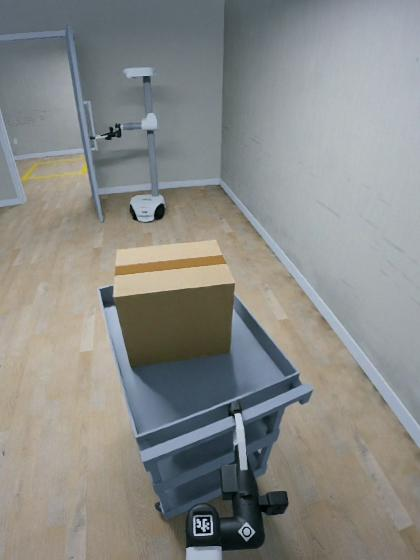

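Request:
{"name": "move", "arguments": {
  "r2": {"base":{"strafe_m":-0.15},"pace":"slow","contact_limits":{"strafe_m":0.5}},
  "blocking": false,
  "cameras": []
}}

Request:
{"name": "wait", "arguments": {
  "seconds": 4,
  "cameras": []
}}

Request:
{"name": "move", "arguments": {
  "r2": {"base":{"translate_m":0.334,"strafe_m":0.219},"pace":"slow","contact_limits":{"translate_m":0.5}},
  "blocking": false,
  "cameras": []
}}

Request:
{"name": "wait", "arguments": {
  "seconds": 7,
  "cameras": ["r2_head_camera"]
}}

Scene clock: 2268.23 s.
move: r2 moving
r1: as last shown
r1.lidar_m: 0.45 0.52 4.24 2.47 2.14 1.30 1.14 1.13 1.06 0.92 0.94 0.69
r1.motor_effort: lift_m=+24(24) arm_m=-5(5) wheel_0=+14(14) wheel_1=-3(3) wheel_2=+16(16)
r1.servo_current: wrist_yaw_rad=85(117) wrist_pitch_rad=39(46) wrist_roll_rad=52(65) gripper_m=72(72)
r1.contact_limits: translate_m 0.45
r1.wrist_depth_mm: - - 252 239 235 228 221 / - - 252 239 236 227 222 / - - 254 239 236 229 223 / - - 256 174 237 229 224 / - - 255 167 237 229 224 / - - 183 171 236 231 224 / - 157 254 166 153 229 225
r2.base_odometry: x=-0.221 y=+1.084 heading=-3.053
r2.turned_by_wheels: +0.000
r2.turned_by_imu: +0.001
r2.base_tilt: forward=-0.7 right=+0.1
r2.lidar_m: 0.41 0.39 3.92 3.50 2.25 1.39 1.24 1.26 1.38 1.23 1.25 0.50
r2.base_status: strafe_m moving
r2.joint_positions: lift_m=+0.687 arm_m=+0.060 wrist_yaw_rad=-0.001 wrist_pitch_rad=+0.007 wrist_roll_rad=+1.569 gripper_m=-0.029
r2.joint_status: not commanded
r2.measured_speeds: translate_m=+0.000 strafe_m=-0.055 rotate_rad=+0.000 lift_m=+0.000 arm_m=+0.000 wrist_yaw_rad=+0.027 wrist_pitch_rad=+0.000 wrist_roll_rad=+0.000
r2.motor_effort: lift_m=+22(22) arm_m=-4(4) wheel_0=+10(14) wheel_1=-7(7) wheel_2=+0(3)
r2.servo_current: wrist_yaw_rad=39(59) wrist_pitch_rad=59(59) wrist_roll_rad=52(59) gripper_m=85(98)
r2.contact_limits: strafe_m 0.5
r2.hand_pose: x=+0.5192 y=-0.0878 z=+0.8629 quat_wxyz=(+0.708, +0.707, +0.002, -0.003) (m; r2's base frame)
r2.wrist_depth_mm: - - - 232 294 1537 1118 / - - - 216 287 320 319 / - - - 204 270 1708 504 / - - - 190 253 1661 - / - - 442 183 239 831 - / - 433 186 171 178 - - / - 427 424 - 218 - -
pictures: none
No camera images: "cameras" was empty.

Scene clock: 2270.37 s.
earlier move: r2 done
r1.base_odometry: x=-1.719 y=-1.381 heading=+1.628
r1.turned_by_wheels: +0.000
r1.turned_by_imu: +0.000
r1.base_tilt: forward=-1.6 right=+1.2
r1.lidar_m: 0.45 0.52 4.24 2.51 2.17 1.30 1.14 1.13 1.08 0.94 0.94 0.67
r1.base_status: not commanded
r1.joint_positions: lift_m=+0.780 arm_m=+0.060 wrist_yaw_rad=+0.516 wrist_pitch_rad=+0.002 wrist_roll_rad=+0.000 gripper_m=-0.029
r1.joint_status: not commanded
r1.measured_speeds: all 0
r1.motor_effort: lift_m=+24(24) arm_m=-5(5) wheel_0=+13(14) wheel_1=-3(3) wheel_2=+16(16)
r1.servo_current: wrist_yaw_rad=91(117) wrist_pitch_rad=39(52) wrist_roll_rad=46(72) gripper_m=65(72)
r1.contact_limits: translate_m 0.45
r1.hand_pose: x=+0.5250 y=+0.0663 z=+0.9572 quat_wxyz=(+0.967, +0.000, +0.001, +0.255) (m; r1's base frame)
r1.wrist_depth_mm: - - 251 238 235 227 222 / - - 251 240 236 228 222 / - - 253 240 236 229 223 / - - 254 174 236 229 224 / - - 253 167 236 228 224 / - - 183 171 236 231 225 / - 157 254 166 153 229 225
r2.base_odometry: x=-0.233 y=+1.219 heading=-3.053
r2.turned_by_wheels: +0.000
r2.turned_by_imu: +0.001
r2.base_tilt: forward=-0.7 right=+0.1
r2.lidar_m: 0.35 0.38 4.08 3.62 2.22 1.38 1.21 1.23 1.26 1.11 1.11 0.52
r2.base_status: done
r2.joint_positions: lift_m=+0.687 arm_m=+0.060 wrist_yaw_rad=+0.004 wrist_pitch_rad=+0.007 wrist_roll_rad=+1.569 gripper_m=-0.029
r2.joint_status: not commanded
r2.measured_speeds: all 0
r2.motor_effort: lift_m=+21(22) arm_m=-4(4) wheel_0=+8(17) wheel_1=-5(8) wheel_2=+0(3)
r2.servo_current: wrist_yaw_rad=39(59) wrist_pitch_rad=46(59) wrist_roll_rad=46(59) gripper_m=85(98)
r2.contact_limits: strafe_m 0.5
r2.hand_pose: x=+0.5196 y=-0.0863 z=+0.8629 quat_wxyz=(+0.708, +0.707, +0.004, -0.001) (m; r2's base frame)
r2.wrist_depth_mm: - - - 264 - 1576 1160 / - - - 240 320 325 327 / - - - 220 290 1708 1205 / - - - 202 263 1661 - / - - - 186 244 820 - / - 430 186 169 179 820 - / - 418 410 - 215 - -
wait: 2.13 of 4 s (r2 has come to rest)
pictures: none
No camera images: "cameras" was empty.

Scene clock: 2270.87 s.
move: r2 moving
r1: as last shown
r1.lidar_m: 0.45 0.51 4.25 2.51 2.19 1.29 1.14 1.14 1.09 0.94 0.94 0.66
r1.motor_effort: lift_m=+24(24) arm_m=-5(5) wheel_0=+13(14) wheel_1=-2(3) wheel_2=+16(16)
r1.servo_current: wrist_yaw_rad=98(104) wrist_pitch_rad=39(52) wrist_roll_rad=33(65) gripper_m=65(72)
r1.contact_limits: translate_m 0.45
r1.wrist_depth_mm: - - 251 239 234 228 222 / - - 252 239 236 228 222 / - - 253 241 236 228 223 / - - 255 174 236 229 224 / - - 253 168 238 229 225 / - - 183 172 236 230 224 / - 157 255 166 152 229 226
r2.base_odometry: x=-0.244 y=+1.211 heading=-3.054
r2.turned_by_wheels: -0.001
r2.turned_by_imu: -0.001
r2.base_tilt: forward=-0.6 right=+0.1
r2.lidar_m: 0.34 0.34 4.06 3.64 2.21 1.41 1.24 1.25 1.25 1.11 1.12 0.53
r2.base_status: translate_m moving; strafe_m moving
r2.joint_positions: lift_m=+0.687 arm_m=+0.060 wrist_yaw_rad=-0.002 wrist_pitch_rad=+0.007 wrist_roll_rad=+1.569 gripper_m=-0.029
r2.joint_status: not commanded
r2.measured_speeds: translate_m=+0.045 strafe_m=+0.030 rotate_rad=-0.007 lift_m=+0.000 arm_m=+0.000 wrist_yaw_rad=-0.039 wrist_pitch_rad=+0.000 wrist_roll_rad=+0.000
r2.motor_effort: lift_m=+21(21) arm_m=-3(4) wheel_0=-3(9) wheel_1=+8(9) wheel_2=-15(15)
r2.servo_current: wrist_yaw_rad=52(59) wrist_pitch_rad=46(59) wrist_roll_rad=46(59) gripper_m=85(91)
r2.contact_limits: translate_m 0.5
r2.hand_pose: x=+0.5191 y=-0.0879 z=+0.8629 quat_wxyz=(+0.708, +0.707, +0.002, -0.003) (m; r2's base frame)
r2.wrist_depth_mm: - - - 268 - 1430 1138 / - - - 246 320 332 1042 / - - - 220 294 1661 1229 / - - - 203 264 1708 525 / - - - 186 243 759 - / - 427 185 168 179 - - / - 413 410 - 213 - -
pictures: none
No camera images: "cameras" was empty.

Scene clock: 2275.53 s.
earlier move: r2 done
r1.base_odometry: x=-1.719 y=-1.381 heading=+1.628
r1.turned_by_wheels: +0.000
r1.turned_by_imu: +0.000
r1.base_tilt: forward=-1.5 right=+1.2
r1.lidar_m: 0.44 0.52 4.26 2.13 2.16 1.29 1.12 1.13 1.07 0.93 0.93 0.66
r1.base_status: not commanded
r1.joint_positions: lift_m=+0.780 arm_m=+0.060 wrist_yaw_rad=+0.516 wrist_pitch_rad=+0.002 wrist_roll_rad=+0.000 gripper_m=-0.029
r1.joint_status: not commanded
r1.measured_speeds: all 0
r1.motor_effort: lift_m=+24(24) arm_m=-5(5) wheel_0=+13(14) wheel_1=-3(3) wheel_2=+16(16)
r1.servo_current: wrist_yaw_rad=91(124) wrist_pitch_rad=46(59) wrist_roll_rad=39(72) gripper_m=65(72)
r1.contact_limits: translate_m 0.45
r1.hand_pose: x=+0.5250 y=+0.0663 z=+0.9572 quat_wxyz=(+0.967, +0.000, +0.001, +0.255) (m; r1's base frame)
r1.wrist_depth_mm: - - 251 238 234 228 220 / - - 251 239 235 228 223 / - - 253 241 236 229 223 / - - 254 174 236 230 224 / - - 255 167 236 229 225 / - - 182 172 236 231 224 / - 157 254 166 152 229 225
r2.base_odometry: x=-0.547 y=+0.972 heading=-3.054
r2.turned_by_wheels: +0.000
r2.turned_by_imu: -0.002
r2.base_tilt: forward=-0.7 right=+0.1
r2.lidar_m: 0.31 0.32 3.89 3.44 2.88 1.82 1.59 1.60 1.41 1.26 1.28 0.57
r2.base_status: done
r2.joint_positions: lift_m=+0.687 arm_m=+0.060 wrist_yaw_rad=-0.012 wrist_pitch_rad=+0.007 wrist_roll_rad=+1.569 gripper_m=-0.029
r2.joint_status: not commanded
r2.measured_speeds: all 0
r2.motor_effort: lift_m=+22(22) arm_m=+4(4) wheel_0=-7(15) wheel_1=+3(9) wheel_2=-7(20)
r2.servo_current: wrist_yaw_rad=72(85) wrist_pitch_rad=52(59) wrist_roll_rad=46(59) gripper_m=85(91)
r2.contact_limits: translate_m 0.5
r2.hand_pose: x=+0.5182 y=-0.0908 z=+0.8629 quat_wxyz=(+0.708, +0.707, -0.002, -0.007) (m; r2's base frame)
r2.wrist_depth_mm: - - - - - 1576 1160 / - - - 330 - 1708 1160 / - - - 322 366 373 375 / - - - 214 301 1661 488 / - - - 185 254 1708 544 / - - 186 163 179 627 - / - 394 402 - 204 - -
wait: 4.67 of 7 s (r2 has come to rest)
pictures: r2_head_camera
Images, in order (width x height): r2_head_camera 420x560.

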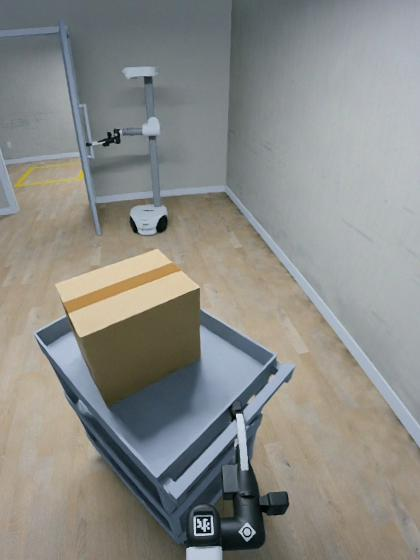

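Request:
{"name": "move", "arguments": {
  "r2": {"base":{"rotate_rad":0.45},"pace":"default","contact_limits":{"rotate_rad":0.6}},
  "blocking": false,
  "cameras": []
}}

Request:
{"name": "wait", "arguments": {
  "seconds": 5,
  "cameras": ["r2_head_camera"]
}}

Scene clock: 2281.43 s.
move: r2 moving
r1: as last shown
r1.base_tilt: forward=-1.6 right=+1.2
r1.lidar_m: 0.43 0.51 4.27 2.11 2.17 1.29 1.14 1.14 1.07 0.94 0.94 0.67
r1.servo_current: wrist_yaw_rad=85(111) wrist_pitch_rad=39(46) wrist_roll_rad=46(59) gripper_m=65(72)
r1.contact_limits: translate_m 0.45
r1.wrist_depth_mm: - - 252 238 235 228 222 / - - 253 239 236 228 223 / - - 253 241 236 229 224 / - - 254 174 237 229 224 / - - 256 167 238 229 224 / - - 183 171 236 229 226 / - 157 254 166 152 229 224
r2.base_odometry: x=-0.546 y=+0.972 heading=-2.805
r2.turned_by_wheels: +0.249
r2.turned_by_imu: +0.167
r2.base_tilt: forward=-0.6 right=+0.1
r2.lidar_m: 0.30 0.41 3.66 3.50 2.34 1.71 1.59 1.67 1.31 1.21 1.28 0.52
r2.base_status: rotate_rad moving
r2.joint_positions: lift_m=+0.687 arm_m=+0.060 wrist_yaw_rad=-0.028 wrist_pitch_rad=+0.007 wrist_roll_rad=+1.569 gripper_m=-0.029
r2.joint_status: not commanded
r2.measured_speeds: translate_m=+0.011 strafe_m=-0.013 rotate_rad=+0.943 lift_m=+0.000 arm_m=+0.000 wrist_yaw_rad=+0.000 wrist_pitch_rad=+0.000 wrist_roll_rad=+0.000
r2.motor_effort: lift_m=+21(22) arm_m=+5(5) wheel_0=-14(16) wheel_1=-12(16) wheel_2=-32(34)
r2.servo_current: wrist_yaw_rad=189(189) wrist_pitch_rad=46(52) wrist_roll_rad=59(59) gripper_m=91(91)
r2.contact_limits: rotate_rad 0.6
r2.hand_pose: x=+0.5167 y=-0.0953 z=+0.8629 quat_wxyz=(+0.708, +0.706, -0.007, -0.012) (m; r2's base frame)
r2.wrist_depth_mm: - - - 301 - 1661 1160 / - - - 307 - 1464 1078 / - - - 236 327 1464 430 / - - - 206 273 1708 496 / - - - 180 244 1756 - / - 433 187 159 180 723 - / - 407 402 - 205 - -
pictures: none
No camera images: "cameras" was empty.

Scene clock: 2282.53 s.
earlier move: r2 done
r1.base_odometry: x=-1.719 y=-1.381 heading=+1.628
r1.turned_by_wheels: +0.000
r1.turned_by_imu: +0.000
r1.base_tilt: forward=-1.5 right=+1.2
r1.lidar_m: 0.47 0.52 4.23 2.04 2.12 1.32 1.13 1.12 1.06 0.90 0.93 0.66
r1.base_status: not commanded
r1.joint_positions: lift_m=+0.780 arm_m=+0.060 wrist_yaw_rad=+0.516 wrist_pitch_rad=+0.002 wrist_roll_rad=+0.000 gripper_m=-0.029
r1.joint_status: not commanded
r1.measured_speeds: all 0
r1.motor_effort: lift_m=+24(24) arm_m=-5(5) wheel_0=+14(14) wheel_1=-3(3) wheel_2=+16(16)
r1.servo_current: wrist_yaw_rad=104(111) wrist_pitch_rad=39(52) wrist_roll_rad=59(65) gripper_m=72(72)
r1.contact_limits: translate_m 0.45
r1.hand_pose: x=+0.5250 y=+0.0663 z=+0.9572 quat_wxyz=(+0.967, +0.000, +0.001, +0.255) (m; r1's base frame)
r1.wrist_depth_mm: - - 250 238 233 228 223 / - - 253 240 236 228 223 / - - 254 240 236 228 223 / - - 255 175 236 228 224 / - - 254 167 237 229 224 / - - 183 171 236 230 226 / - 157 255 166 153 229 225
r2.base_odometry: x=-0.547 y=+0.972 heading=-2.603
r2.turned_by_wheels: +0.201
r2.turned_by_imu: +0.168
r2.base_tilt: forward=-0.7 right=+0.1
r2.lidar_m: 0.40 0.41 3.54 3.50 2.01 1.62 1.61 1.53 1.25 1.21 1.34 0.51
r2.base_status: done
r2.joint_positions: lift_m=+0.687 arm_m=+0.060 wrist_yaw_rad=+0.004 wrist_pitch_rad=+0.007 wrist_roll_rad=+1.569 gripper_m=-0.029
r2.joint_status: not commanded
r2.measured_speeds: all 0
r2.motor_effort: lift_m=+21(22) arm_m=-4(5) wheel_0=+3(32) wheel_1=-4(16) wheel_2=+6(34)
r2.servo_current: wrist_yaw_rad=52(189) wrist_pitch_rad=46(52) wrist_roll_rad=59(59) gripper_m=85(91)
r2.contact_limits: rotate_rad 0.6
r2.hand_pose: x=+0.5197 y=-0.0861 z=+0.8629 quat_wxyz=(+0.708, +0.707, +0.004, -0.001) (m; r2's base frame)
r2.wrist_depth_mm: - - - 276 306 315 315 / - - - 276 286 1708 1138 / - - - 204 270 1863 - / - - - 193 252 820 - / - 449 445 183 239 831 - / - 439 186 170 179 - - / - 430 430 - 219 - -
wait: 1.10 of 5 s (r2 has come to rest)
pictures: r2_head_camera
Images, in order (width x height): r2_head_camera 420x560.

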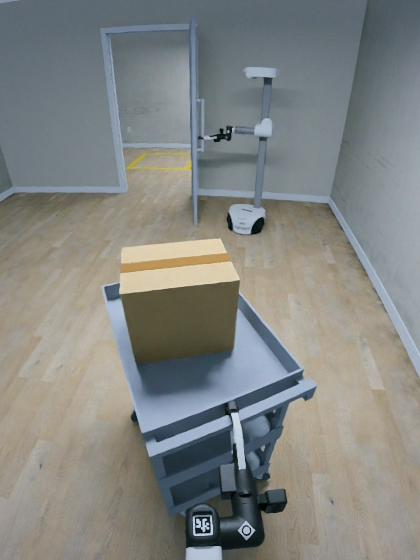

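Request:
{"name": "move", "arguments": {
  "r2": {"base":{"strafe_m":0.1},"pace":"slow","contact_limits":{"strafe_m":0.5}},
  "blocking": false,
  "cameras": []
}}

Request:
{"name": "wait", "arguments": {
  "seconds": 4,
  "cameras": []
}}

Request:
{"name": "move", "arguments": {
  "r2": {"base":{"translate_m":0.29,"strafe_m":0.06},"pace":"slow","contact_limits":{"translate_m":0.5}},
  "blocking": false,
  "cameras": []
}}

Request:
{"name": "wait", "arguments": {
  "seconds": 7,
  "cameras": ["r2_head_camera"]
}}

Scene clock: 2291.60 s.
move: r2 moving
r1: as last shown
r1.base_tilt: forward=-1.6 right=+1.2
r1.lidar_m: 0.45 0.51 4.24 2.07 2.19 1.30 1.13 1.14 1.08 0.93 0.93 0.66
r1.servo_current: wrist_yaw_rad=91(104) wrist_pitch_rad=39(46) wrist_roll_rad=46(59) gripper_m=65(72)
r1.contact_limits: translate_m 0.45
r1.wrist_depth_mm: - - 250 238 235 227 222 / - - 253 240 236 228 223 / - - 254 240 236 229 224 / - - 255 174 237 229 224 / - - 254 167 237 229 224 / - - 182 172 236 231 225 / - 157 254 166 153 229 225
r2.base_odometry: x=-0.540 y=+0.959 heading=-2.604
r2.turned_by_wheels: -0.001
r2.turned_by_imu: +0.000
r2.base_tilt: forward=-0.6 right=+0.1
r2.lidar_m: 0.38 0.43 3.53 3.47 2.04 1.62 1.60 1.57 1.26 1.22 1.34 0.50
r2.base_status: strafe_m moving
r2.joint_positions: lift_m=+0.687 arm_m=+0.060 wrist_yaw_rad=+0.000 wrist_pitch_rad=+0.007 wrist_roll_rad=+1.569 gripper_m=-0.029
r2.joint_status: not commanded
r2.measured_speeds: translate_m=+0.000 strafe_m=+0.056 rotate_rad=+0.001 lift_m=+0.000 arm_m=+0.000 wrist_yaw_rad=-0.029 wrist_pitch_rad=+0.000 wrist_roll_rad=+0.000
r2.motor_effort: lift_m=+21(22) arm_m=-4(4) wheel_0=-11(11) wheel_1=+6(8) wheel_2=+0(5)
r2.servo_current: wrist_yaw_rad=39(52) wrist_pitch_rad=46(52) wrist_roll_rad=52(59) gripper_m=85(91)
r2.contact_limits: strafe_m 0.5
r2.hand_pose: x=+0.5193 y=-0.0873 z=+0.8629 quat_wxyz=(+0.708, +0.707, +0.003, -0.002) (m; r2's base frame)
r2.wrist_depth_mm: - - - 278 314 319 314 / - - - 278 289 1537 1182 / - - - 206 271 1661 - / - - - 191 254 820 - / - 449 445 182 239 820 - / - 439 187 170 180 - - / - 430 430 - 218 - -
pictures: none
No camera images: "cameras" was empty.

Scene clock: 2293.27 s.
earlier move: r2 done
r1.base_odometry: x=-1.719 y=-1.381 heading=+1.628
r1.turned_by_wheels: +0.000
r1.turned_by_imu: +0.000
r1.base_tilt: forward=-1.6 right=+1.3
r1.lidar_m: 0.45 0.52 4.24 2.07 2.15 1.28 1.13 1.13 1.06 0.93 0.94 0.65
r1.base_status: not commanded
r1.joint_positions: lift_m=+0.780 arm_m=+0.060 wrist_yaw_rad=+0.516 wrist_pitch_rad=+0.002 wrist_roll_rad=+0.000 gripper_m=-0.029
r1.joint_status: not commanded
r1.measured_speeds: all 0
r1.motor_effort: lift_m=+24(24) arm_m=-5(5) wheel_0=+14(14) wheel_1=-3(3) wheel_2=+16(16)
r1.servo_current: wrist_yaw_rad=72(111) wrist_pitch_rad=33(46) wrist_roll_rad=59(59) gripper_m=72(72)
r1.contact_limits: translate_m 0.45
r1.hand_pose: x=+0.5250 y=+0.0663 z=+0.9572 quat_wxyz=(+0.967, +0.000, +0.001, +0.255) (m; r1's base frame)
r1.wrist_depth_mm: - - 252 239 235 227 222 / - - 251 241 236 228 223 / - - 252 239 236 229 224 / - - 253 174 237 229 224 / - - 254 167 237 229 224 / - - 183 171 236 230 224 / - 157 255 166 153 229 226
r2.base_odometry: x=-0.496 y=+0.886 heading=-2.604
r2.turned_by_wheels: +0.000
r2.turned_by_imu: +0.000
r2.base_tilt: forward=-0.7 right=+0.1
r2.lidar_m: 0.41 0.41 3.45 3.39 2.02 1.60 1.59 1.68 1.35 1.31 1.47 0.51
r2.base_status: done
r2.joint_positions: lift_m=+0.687 arm_m=+0.060 wrist_yaw_rad=-0.006 wrist_pitch_rad=+0.007 wrist_roll_rad=+1.569 gripper_m=-0.029
r2.joint_status: not commanded
r2.measured_speeds: all 0
r2.motor_effort: lift_m=+21(22) arm_m=-4(4) wheel_0=-7(16) wheel_1=+3(8) wheel_2=+0(5)
r2.servo_current: wrist_yaw_rad=52(65) wrist_pitch_rad=46(59) wrist_roll_rad=52(59) gripper_m=85(98)
r2.contact_limits: strafe_m 0.5
r2.hand_pose: x=+0.5188 y=-0.0890 z=+0.8629 quat_wxyz=(+0.708, +0.707, +0.001, -0.004) (m; r2's base frame)
r2.wrist_depth_mm: - - - 266 273 1366 1098 / - - - 198 264 1618 508 / - - - 190 252 1661 - / - - 445 183 244 842 - / - 449 445 178 236 831 - / - 445 186 171 179 - - / - 442 442 - 224 - -
wait: 1.67 of 4 s (r2 has come to rest)
pictures: none
No camera images: "cameras" was empty.

Scene clock: 2293.77 s.
move: r2 moving
r1: as last shown
r1.base_tilt: forward=-1.6 right=+1.2
r1.lidar_m: 0.41 0.52 4.24 2.08 2.18 1.30 1.13 1.13 1.08 0.92 0.94 0.65
r1.motor_effort: lift_m=+24(24) arm_m=-5(5) wheel_0=+13(14) wheel_1=-3(3) wheel_2=+16(16)
r1.servo_current: wrist_yaw_rad=78(104) wrist_pitch_rad=39(46) wrist_roll_rad=52(65) gripper_m=72(72)
r1.contact_limits: translate_m 0.45
r1.wrist_depth_mm: - - 251 239 235 227 221 / - - 251 240 236 226 222 / - - 253 241 236 228 224 / - - 254 175 236 230 224 / - - 254 167 236 229 225 / - - 183 172 236 229 224 / - 156 253 165 153 229 226
r2.base_odometry: x=-0.504 y=+0.877 heading=-2.604
r2.turned_by_wheels: +0.000
r2.turned_by_imu: +0.000
r2.base_tilt: forward=-0.7 right=+0.1
r2.lidar_m: 0.42 0.43 3.41 3.40 2.02 1.62 1.60 1.67 1.35 1.33 1.48 0.48
r2.base_status: translate_m moving; strafe_m moving
r2.joint_positions: lift_m=+0.687 arm_m=+0.060 wrist_yaw_rad=-0.006 wrist_pitch_rad=+0.007 wrist_roll_rad=+1.569 gripper_m=-0.029
r2.joint_status: not commanded
r2.measured_speeds: translate_m=+0.049 strafe_m=+0.010 rotate_rad=+0.002 lift_m=+0.000 arm_m=+0.000 wrist_yaw_rad=+0.000 wrist_pitch_rad=+0.000 wrist_roll_rad=+0.000
r2.motor_effort: lift_m=+21(21) arm_m=-2(4) wheel_0=+5(9) wheel_1=+9(9) wheel_2=-17(17)
r2.servo_current: wrist_yaw_rad=52(59) wrist_pitch_rad=52(52) wrist_roll_rad=59(59) gripper_m=85(85)
r2.contact_limits: translate_m 0.5
r2.hand_pose: x=+0.5188 y=-0.0890 z=+0.8629 quat_wxyz=(+0.708, +0.707, +0.001, -0.004) (m; r2's base frame)
r2.wrist_depth_mm: - - - 266 274 1366 1118 / - - - 197 262 1661 1118 / - - - 190 251 1661 - / - - 449 182 243 831 - / - 442 445 177 236 809 - / - 445 186 170 179 - - / - - 442 - 222 - -
pictures: none
No camera images: "cameras" was empty.

Scene clock: 2297.50 s.
earlier move: r2 done
r1.base_odometry: x=-1.719 y=-1.381 heading=+1.628
r1.turned_by_wheels: +0.000
r1.turned_by_imu: +0.000
r1.base_tilt: forward=-1.6 right=+1.2
r1.lidar_m: 0.47 0.50 4.25 1.80 2.18 1.30 1.11 1.12 1.06 0.95 0.92 0.67
r1.base_status: not commanded
r1.joint_positions: lift_m=+0.780 arm_m=+0.060 wrist_yaw_rad=+0.516 wrist_pitch_rad=+0.002 wrist_roll_rad=+0.000 gripper_m=-0.029
r1.joint_status: not commanded
r1.measured_speeds: all 0
r1.motor_effort: lift_m=+24(24) arm_m=-5(5) wheel_0=+13(15) wheel_1=-2(3) wheel_2=+16(16)
r1.servo_current: wrist_yaw_rad=91(117) wrist_pitch_rad=46(52) wrist_roll_rad=52(72) gripper_m=65(72)
r1.contact_limits: translate_m 0.45
r1.hand_pose: x=+0.5250 y=+0.0663 z=+0.9572 quat_wxyz=(+0.967, +0.000, +0.001, +0.255) (m; r1's base frame)
r1.wrist_depth_mm: - - 251 238 235 227 222 / - - 251 238 236 228 223 / - - 253 240 236 229 223 / - - 253 174 236 229 224 / - - 254 167 237 229 224 / - - 183 172 236 230 225 / - 156 255 166 153 229 226
r2.base_odometry: x=-0.714 y=+0.686 heading=-2.603
r2.turned_by_wheels: +0.001
r2.turned_by_imu: +0.002
r2.base_tilt: forward=-0.6 right=+0.1
r2.lidar_m: 0.42 0.44 3.35 3.28 2.37 1.90 1.86 1.79 1.46 1.42 1.56 0.50
r2.base_status: done
r2.joint_positions: lift_m=+0.687 arm_m=+0.060 wrist_yaw_rad=+0.000 wrist_pitch_rad=+0.007 wrist_roll_rad=+1.569 gripper_m=-0.029
r2.joint_status: not commanded
r2.measured_speeds: all 0
r2.motor_effort: lift_m=+21(22) arm_m=+4(4) wheel_0=+6(12) wheel_1=+5(9) wheel_2=-6(17)
r2.servo_current: wrist_yaw_rad=46(59) wrist_pitch_rad=46(59) wrist_roll_rad=46(65) gripper_m=85(98)
r2.contact_limits: translate_m 0.5
r2.hand_pose: x=+0.5192 y=-0.0875 z=+0.8629 quat_wxyz=(+0.708, +0.707, +0.002, -0.003) (m; r2's base frame)
r2.wrist_depth_mm: - - - 194 258 1576 1138 / - - - 189 251 1661 521 / - - - 183 246 788 - / - 445 442 180 239 842 - / - 449 449 177 235 820 - / - 455 185 171 179 - - / - - 459 - 225 - -
wait: 3.73 of 7 s (r2 has come to rest)
pictures: r2_head_camera
Images, in order (width x height): r2_head_camera 420x560.

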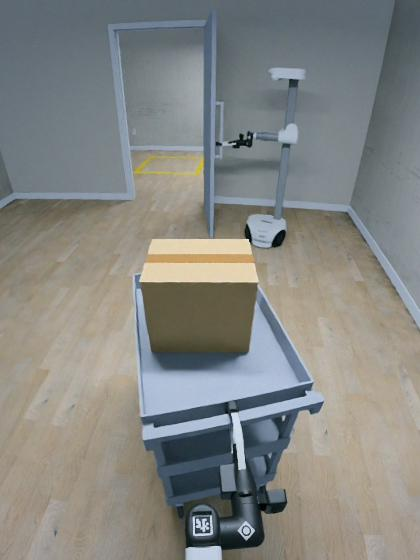

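Request:
{"name": "move", "arguments": {
  "r2": {"base":{"translate_m":0.3,"strafe_m":0.01},"pace":"slow","contact_limits":{"translate_m":0.5}},
  "blocking": false,
  "cameras": []
}}

Request:
{"name": "wait", "arguments": {
  "seconds": 7,
  "cameras": ["r2_head_camera"]
}}

Scene clock: 2305.97 s.
move: r2 moving
r1: as last shown
r1.lidar_m: 0.43 0.51 4.27 1.80 2.20 1.26 1.13 1.14 1.07 0.94 0.93 0.68
r1.motor_effort: lift_m=+24(24) arm_m=-5(5) wheel_0=+13(14) wheel_1=-3(3) wheel_2=+16(16)
r1.servo_current: wrist_yaw_rad=104(104) wrist_pitch_rad=52(52) wrist_roll_rad=52(52) gripper_m=65(72)
r1.contact_limits: translate_m 0.45
r1.wrist_depth_mm: - - 251 239 235 228 221 / - - 251 239 236 228 222 / - - 253 240 236 229 223 / - - 255 174 237 229 224 / - - 254 167 237 229 224 / - - 182 172 236 230 225 / - 157 254 165 152 228 225
r2.base_odometry: x=-0.724 y=+0.679 heading=-2.603
r2.turned_by_wheels: +0.001
r2.turned_by_imu: +0.001
r2.base_tilt: forward=-0.7 right=+0.1
r2.lidar_m: 0.41 0.43 3.32 3.29 2.38 1.90 1.87 1.81 1.43 1.42 1.58 0.49
r2.base_status: translate_m moving; strafe_m moving
r2.joint_positions: lift_m=+0.687 arm_m=+0.060 wrist_yaw_rad=+0.000 wrist_pitch_rad=+0.007 wrist_roll_rad=+1.569 gripper_m=-0.029
r2.joint_status: not commanded
r2.measured_speeds: translate_m=+0.049 strafe_m=+0.001 rotate_rad=+0.002 lift_m=+0.000 arm_m=+0.000 wrist_yaw_rad=+0.000 wrist_pitch_rad=+0.000 wrist_roll_rad=+0.000
r2.motor_effort: lift_m=+21(21) arm_m=+4(4) wheel_0=+9(11) wheel_1=+7(9) wheel_2=-10(13)
r2.servo_current: wrist_yaw_rad=46(46) wrist_pitch_rad=46(52) wrist_roll_rad=59(59) gripper_m=91(91)
r2.contact_limits: translate_m 0.5
r2.hand_pose: x=+0.5192 y=-0.0875 z=+0.8629 quat_wxyz=(+0.708, +0.707, +0.002, -0.003) (m; r2's base frame)
r2.wrist_depth_mm: - - - 194 259 1537 1138 / - - - 189 252 1618 517 / - - - 184 245 778 - / - 445 445 180 240 842 - / - 452 449 177 235 831 - / - 452 185 171 179 - - / - - 455 - 225 - -
pictures: none
No camera images: "cameras" was empty.

Scene clock: 2309.73 s.
earlier move: r2 done
r1.base_odometry: x=-1.719 y=-1.381 heading=+1.628
r1.turned_by_wheels: +0.000
r1.turned_by_imu: +0.000
r1.base_tilt: forward=-1.6 right=+1.2
r1.lidar_m: 0.45 0.52 4.26 1.53 2.16 1.28 1.12 1.12 1.08 0.94 0.93 0.68
r1.base_status: not commanded
r1.joint_positions: lift_m=+0.780 arm_m=+0.060 wrist_yaw_rad=+0.516 wrist_pitch_rad=+0.002 wrist_roll_rad=+0.000 gripper_m=-0.029
r1.joint_status: not commanded
r1.measured_speeds: all 0
r1.motor_effort: lift_m=+24(24) arm_m=-5(5) wheel_0=+13(14) wheel_1=-3(3) wheel_2=+16(16)
r1.servo_current: wrist_yaw_rad=98(117) wrist_pitch_rad=39(52) wrist_roll_rad=52(72) gripper_m=72(78)
r1.contact_limits: translate_m 0.45
r1.hand_pose: x=+0.5250 y=+0.0663 z=+0.9572 quat_wxyz=(+0.967, +0.000, +0.001, +0.255) (m; r1's base frame)
r1.wrist_depth_mm: - - 251 239 235 228 222 / - - 253 239 236 227 222 / - - 253 240 236 229 223 / - - 254 174 236 229 223 / - - 255 167 237 229 224 / - - 182 172 235 229 224 / - 157 255 166 153 229 224
r2.base_odometry: x=-0.966 y=+0.523 heading=-2.603
r2.turned_by_wheels: +0.000
r2.turned_by_imu: +0.001
r2.base_tilt: forward=-0.7 right=+0.1
r2.lidar_m: 0.43 0.41 3.31 3.25 2.73 2.19 2.17 1.85 1.51 1.46 1.64 0.50
r2.base_status: done
r2.joint_positions: lift_m=+0.687 arm_m=+0.060 wrist_yaw_rad=+0.000 wrist_pitch_rad=+0.007 wrist_roll_rad=+1.569 gripper_m=-0.029
r2.joint_status: not commanded
r2.measured_speeds: all 0
r2.motor_effort: lift_m=+21(22) arm_m=+4(4) wheel_0=+6(14) wheel_1=+4(10) wheel_2=-5(13)
r2.servo_current: wrist_yaw_rad=52(72) wrist_pitch_rad=46(52) wrist_roll_rad=46(65) gripper_m=91(91)
r2.contact_limits: translate_m 0.5
r2.hand_pose: x=+0.5193 y=-0.0873 z=+0.8629 quat_wxyz=(+0.708, +0.707, +0.003, -0.002) (m; r2's base frame)
r2.wrist_depth_mm: - - - 268 276 291 306 / - - - 258 264 1661 1160 / - - - 192 253 1708 - / - - 449 184 245 831 - / - 445 449 178 237 842 - / - 442 186 171 179 - - / - - 442 - 223 - -
wait: 3.77 of 7 s (r2 has come to rest)
pictures: r2_head_camera
Images, in order (width x height): r2_head_camera 420x560.

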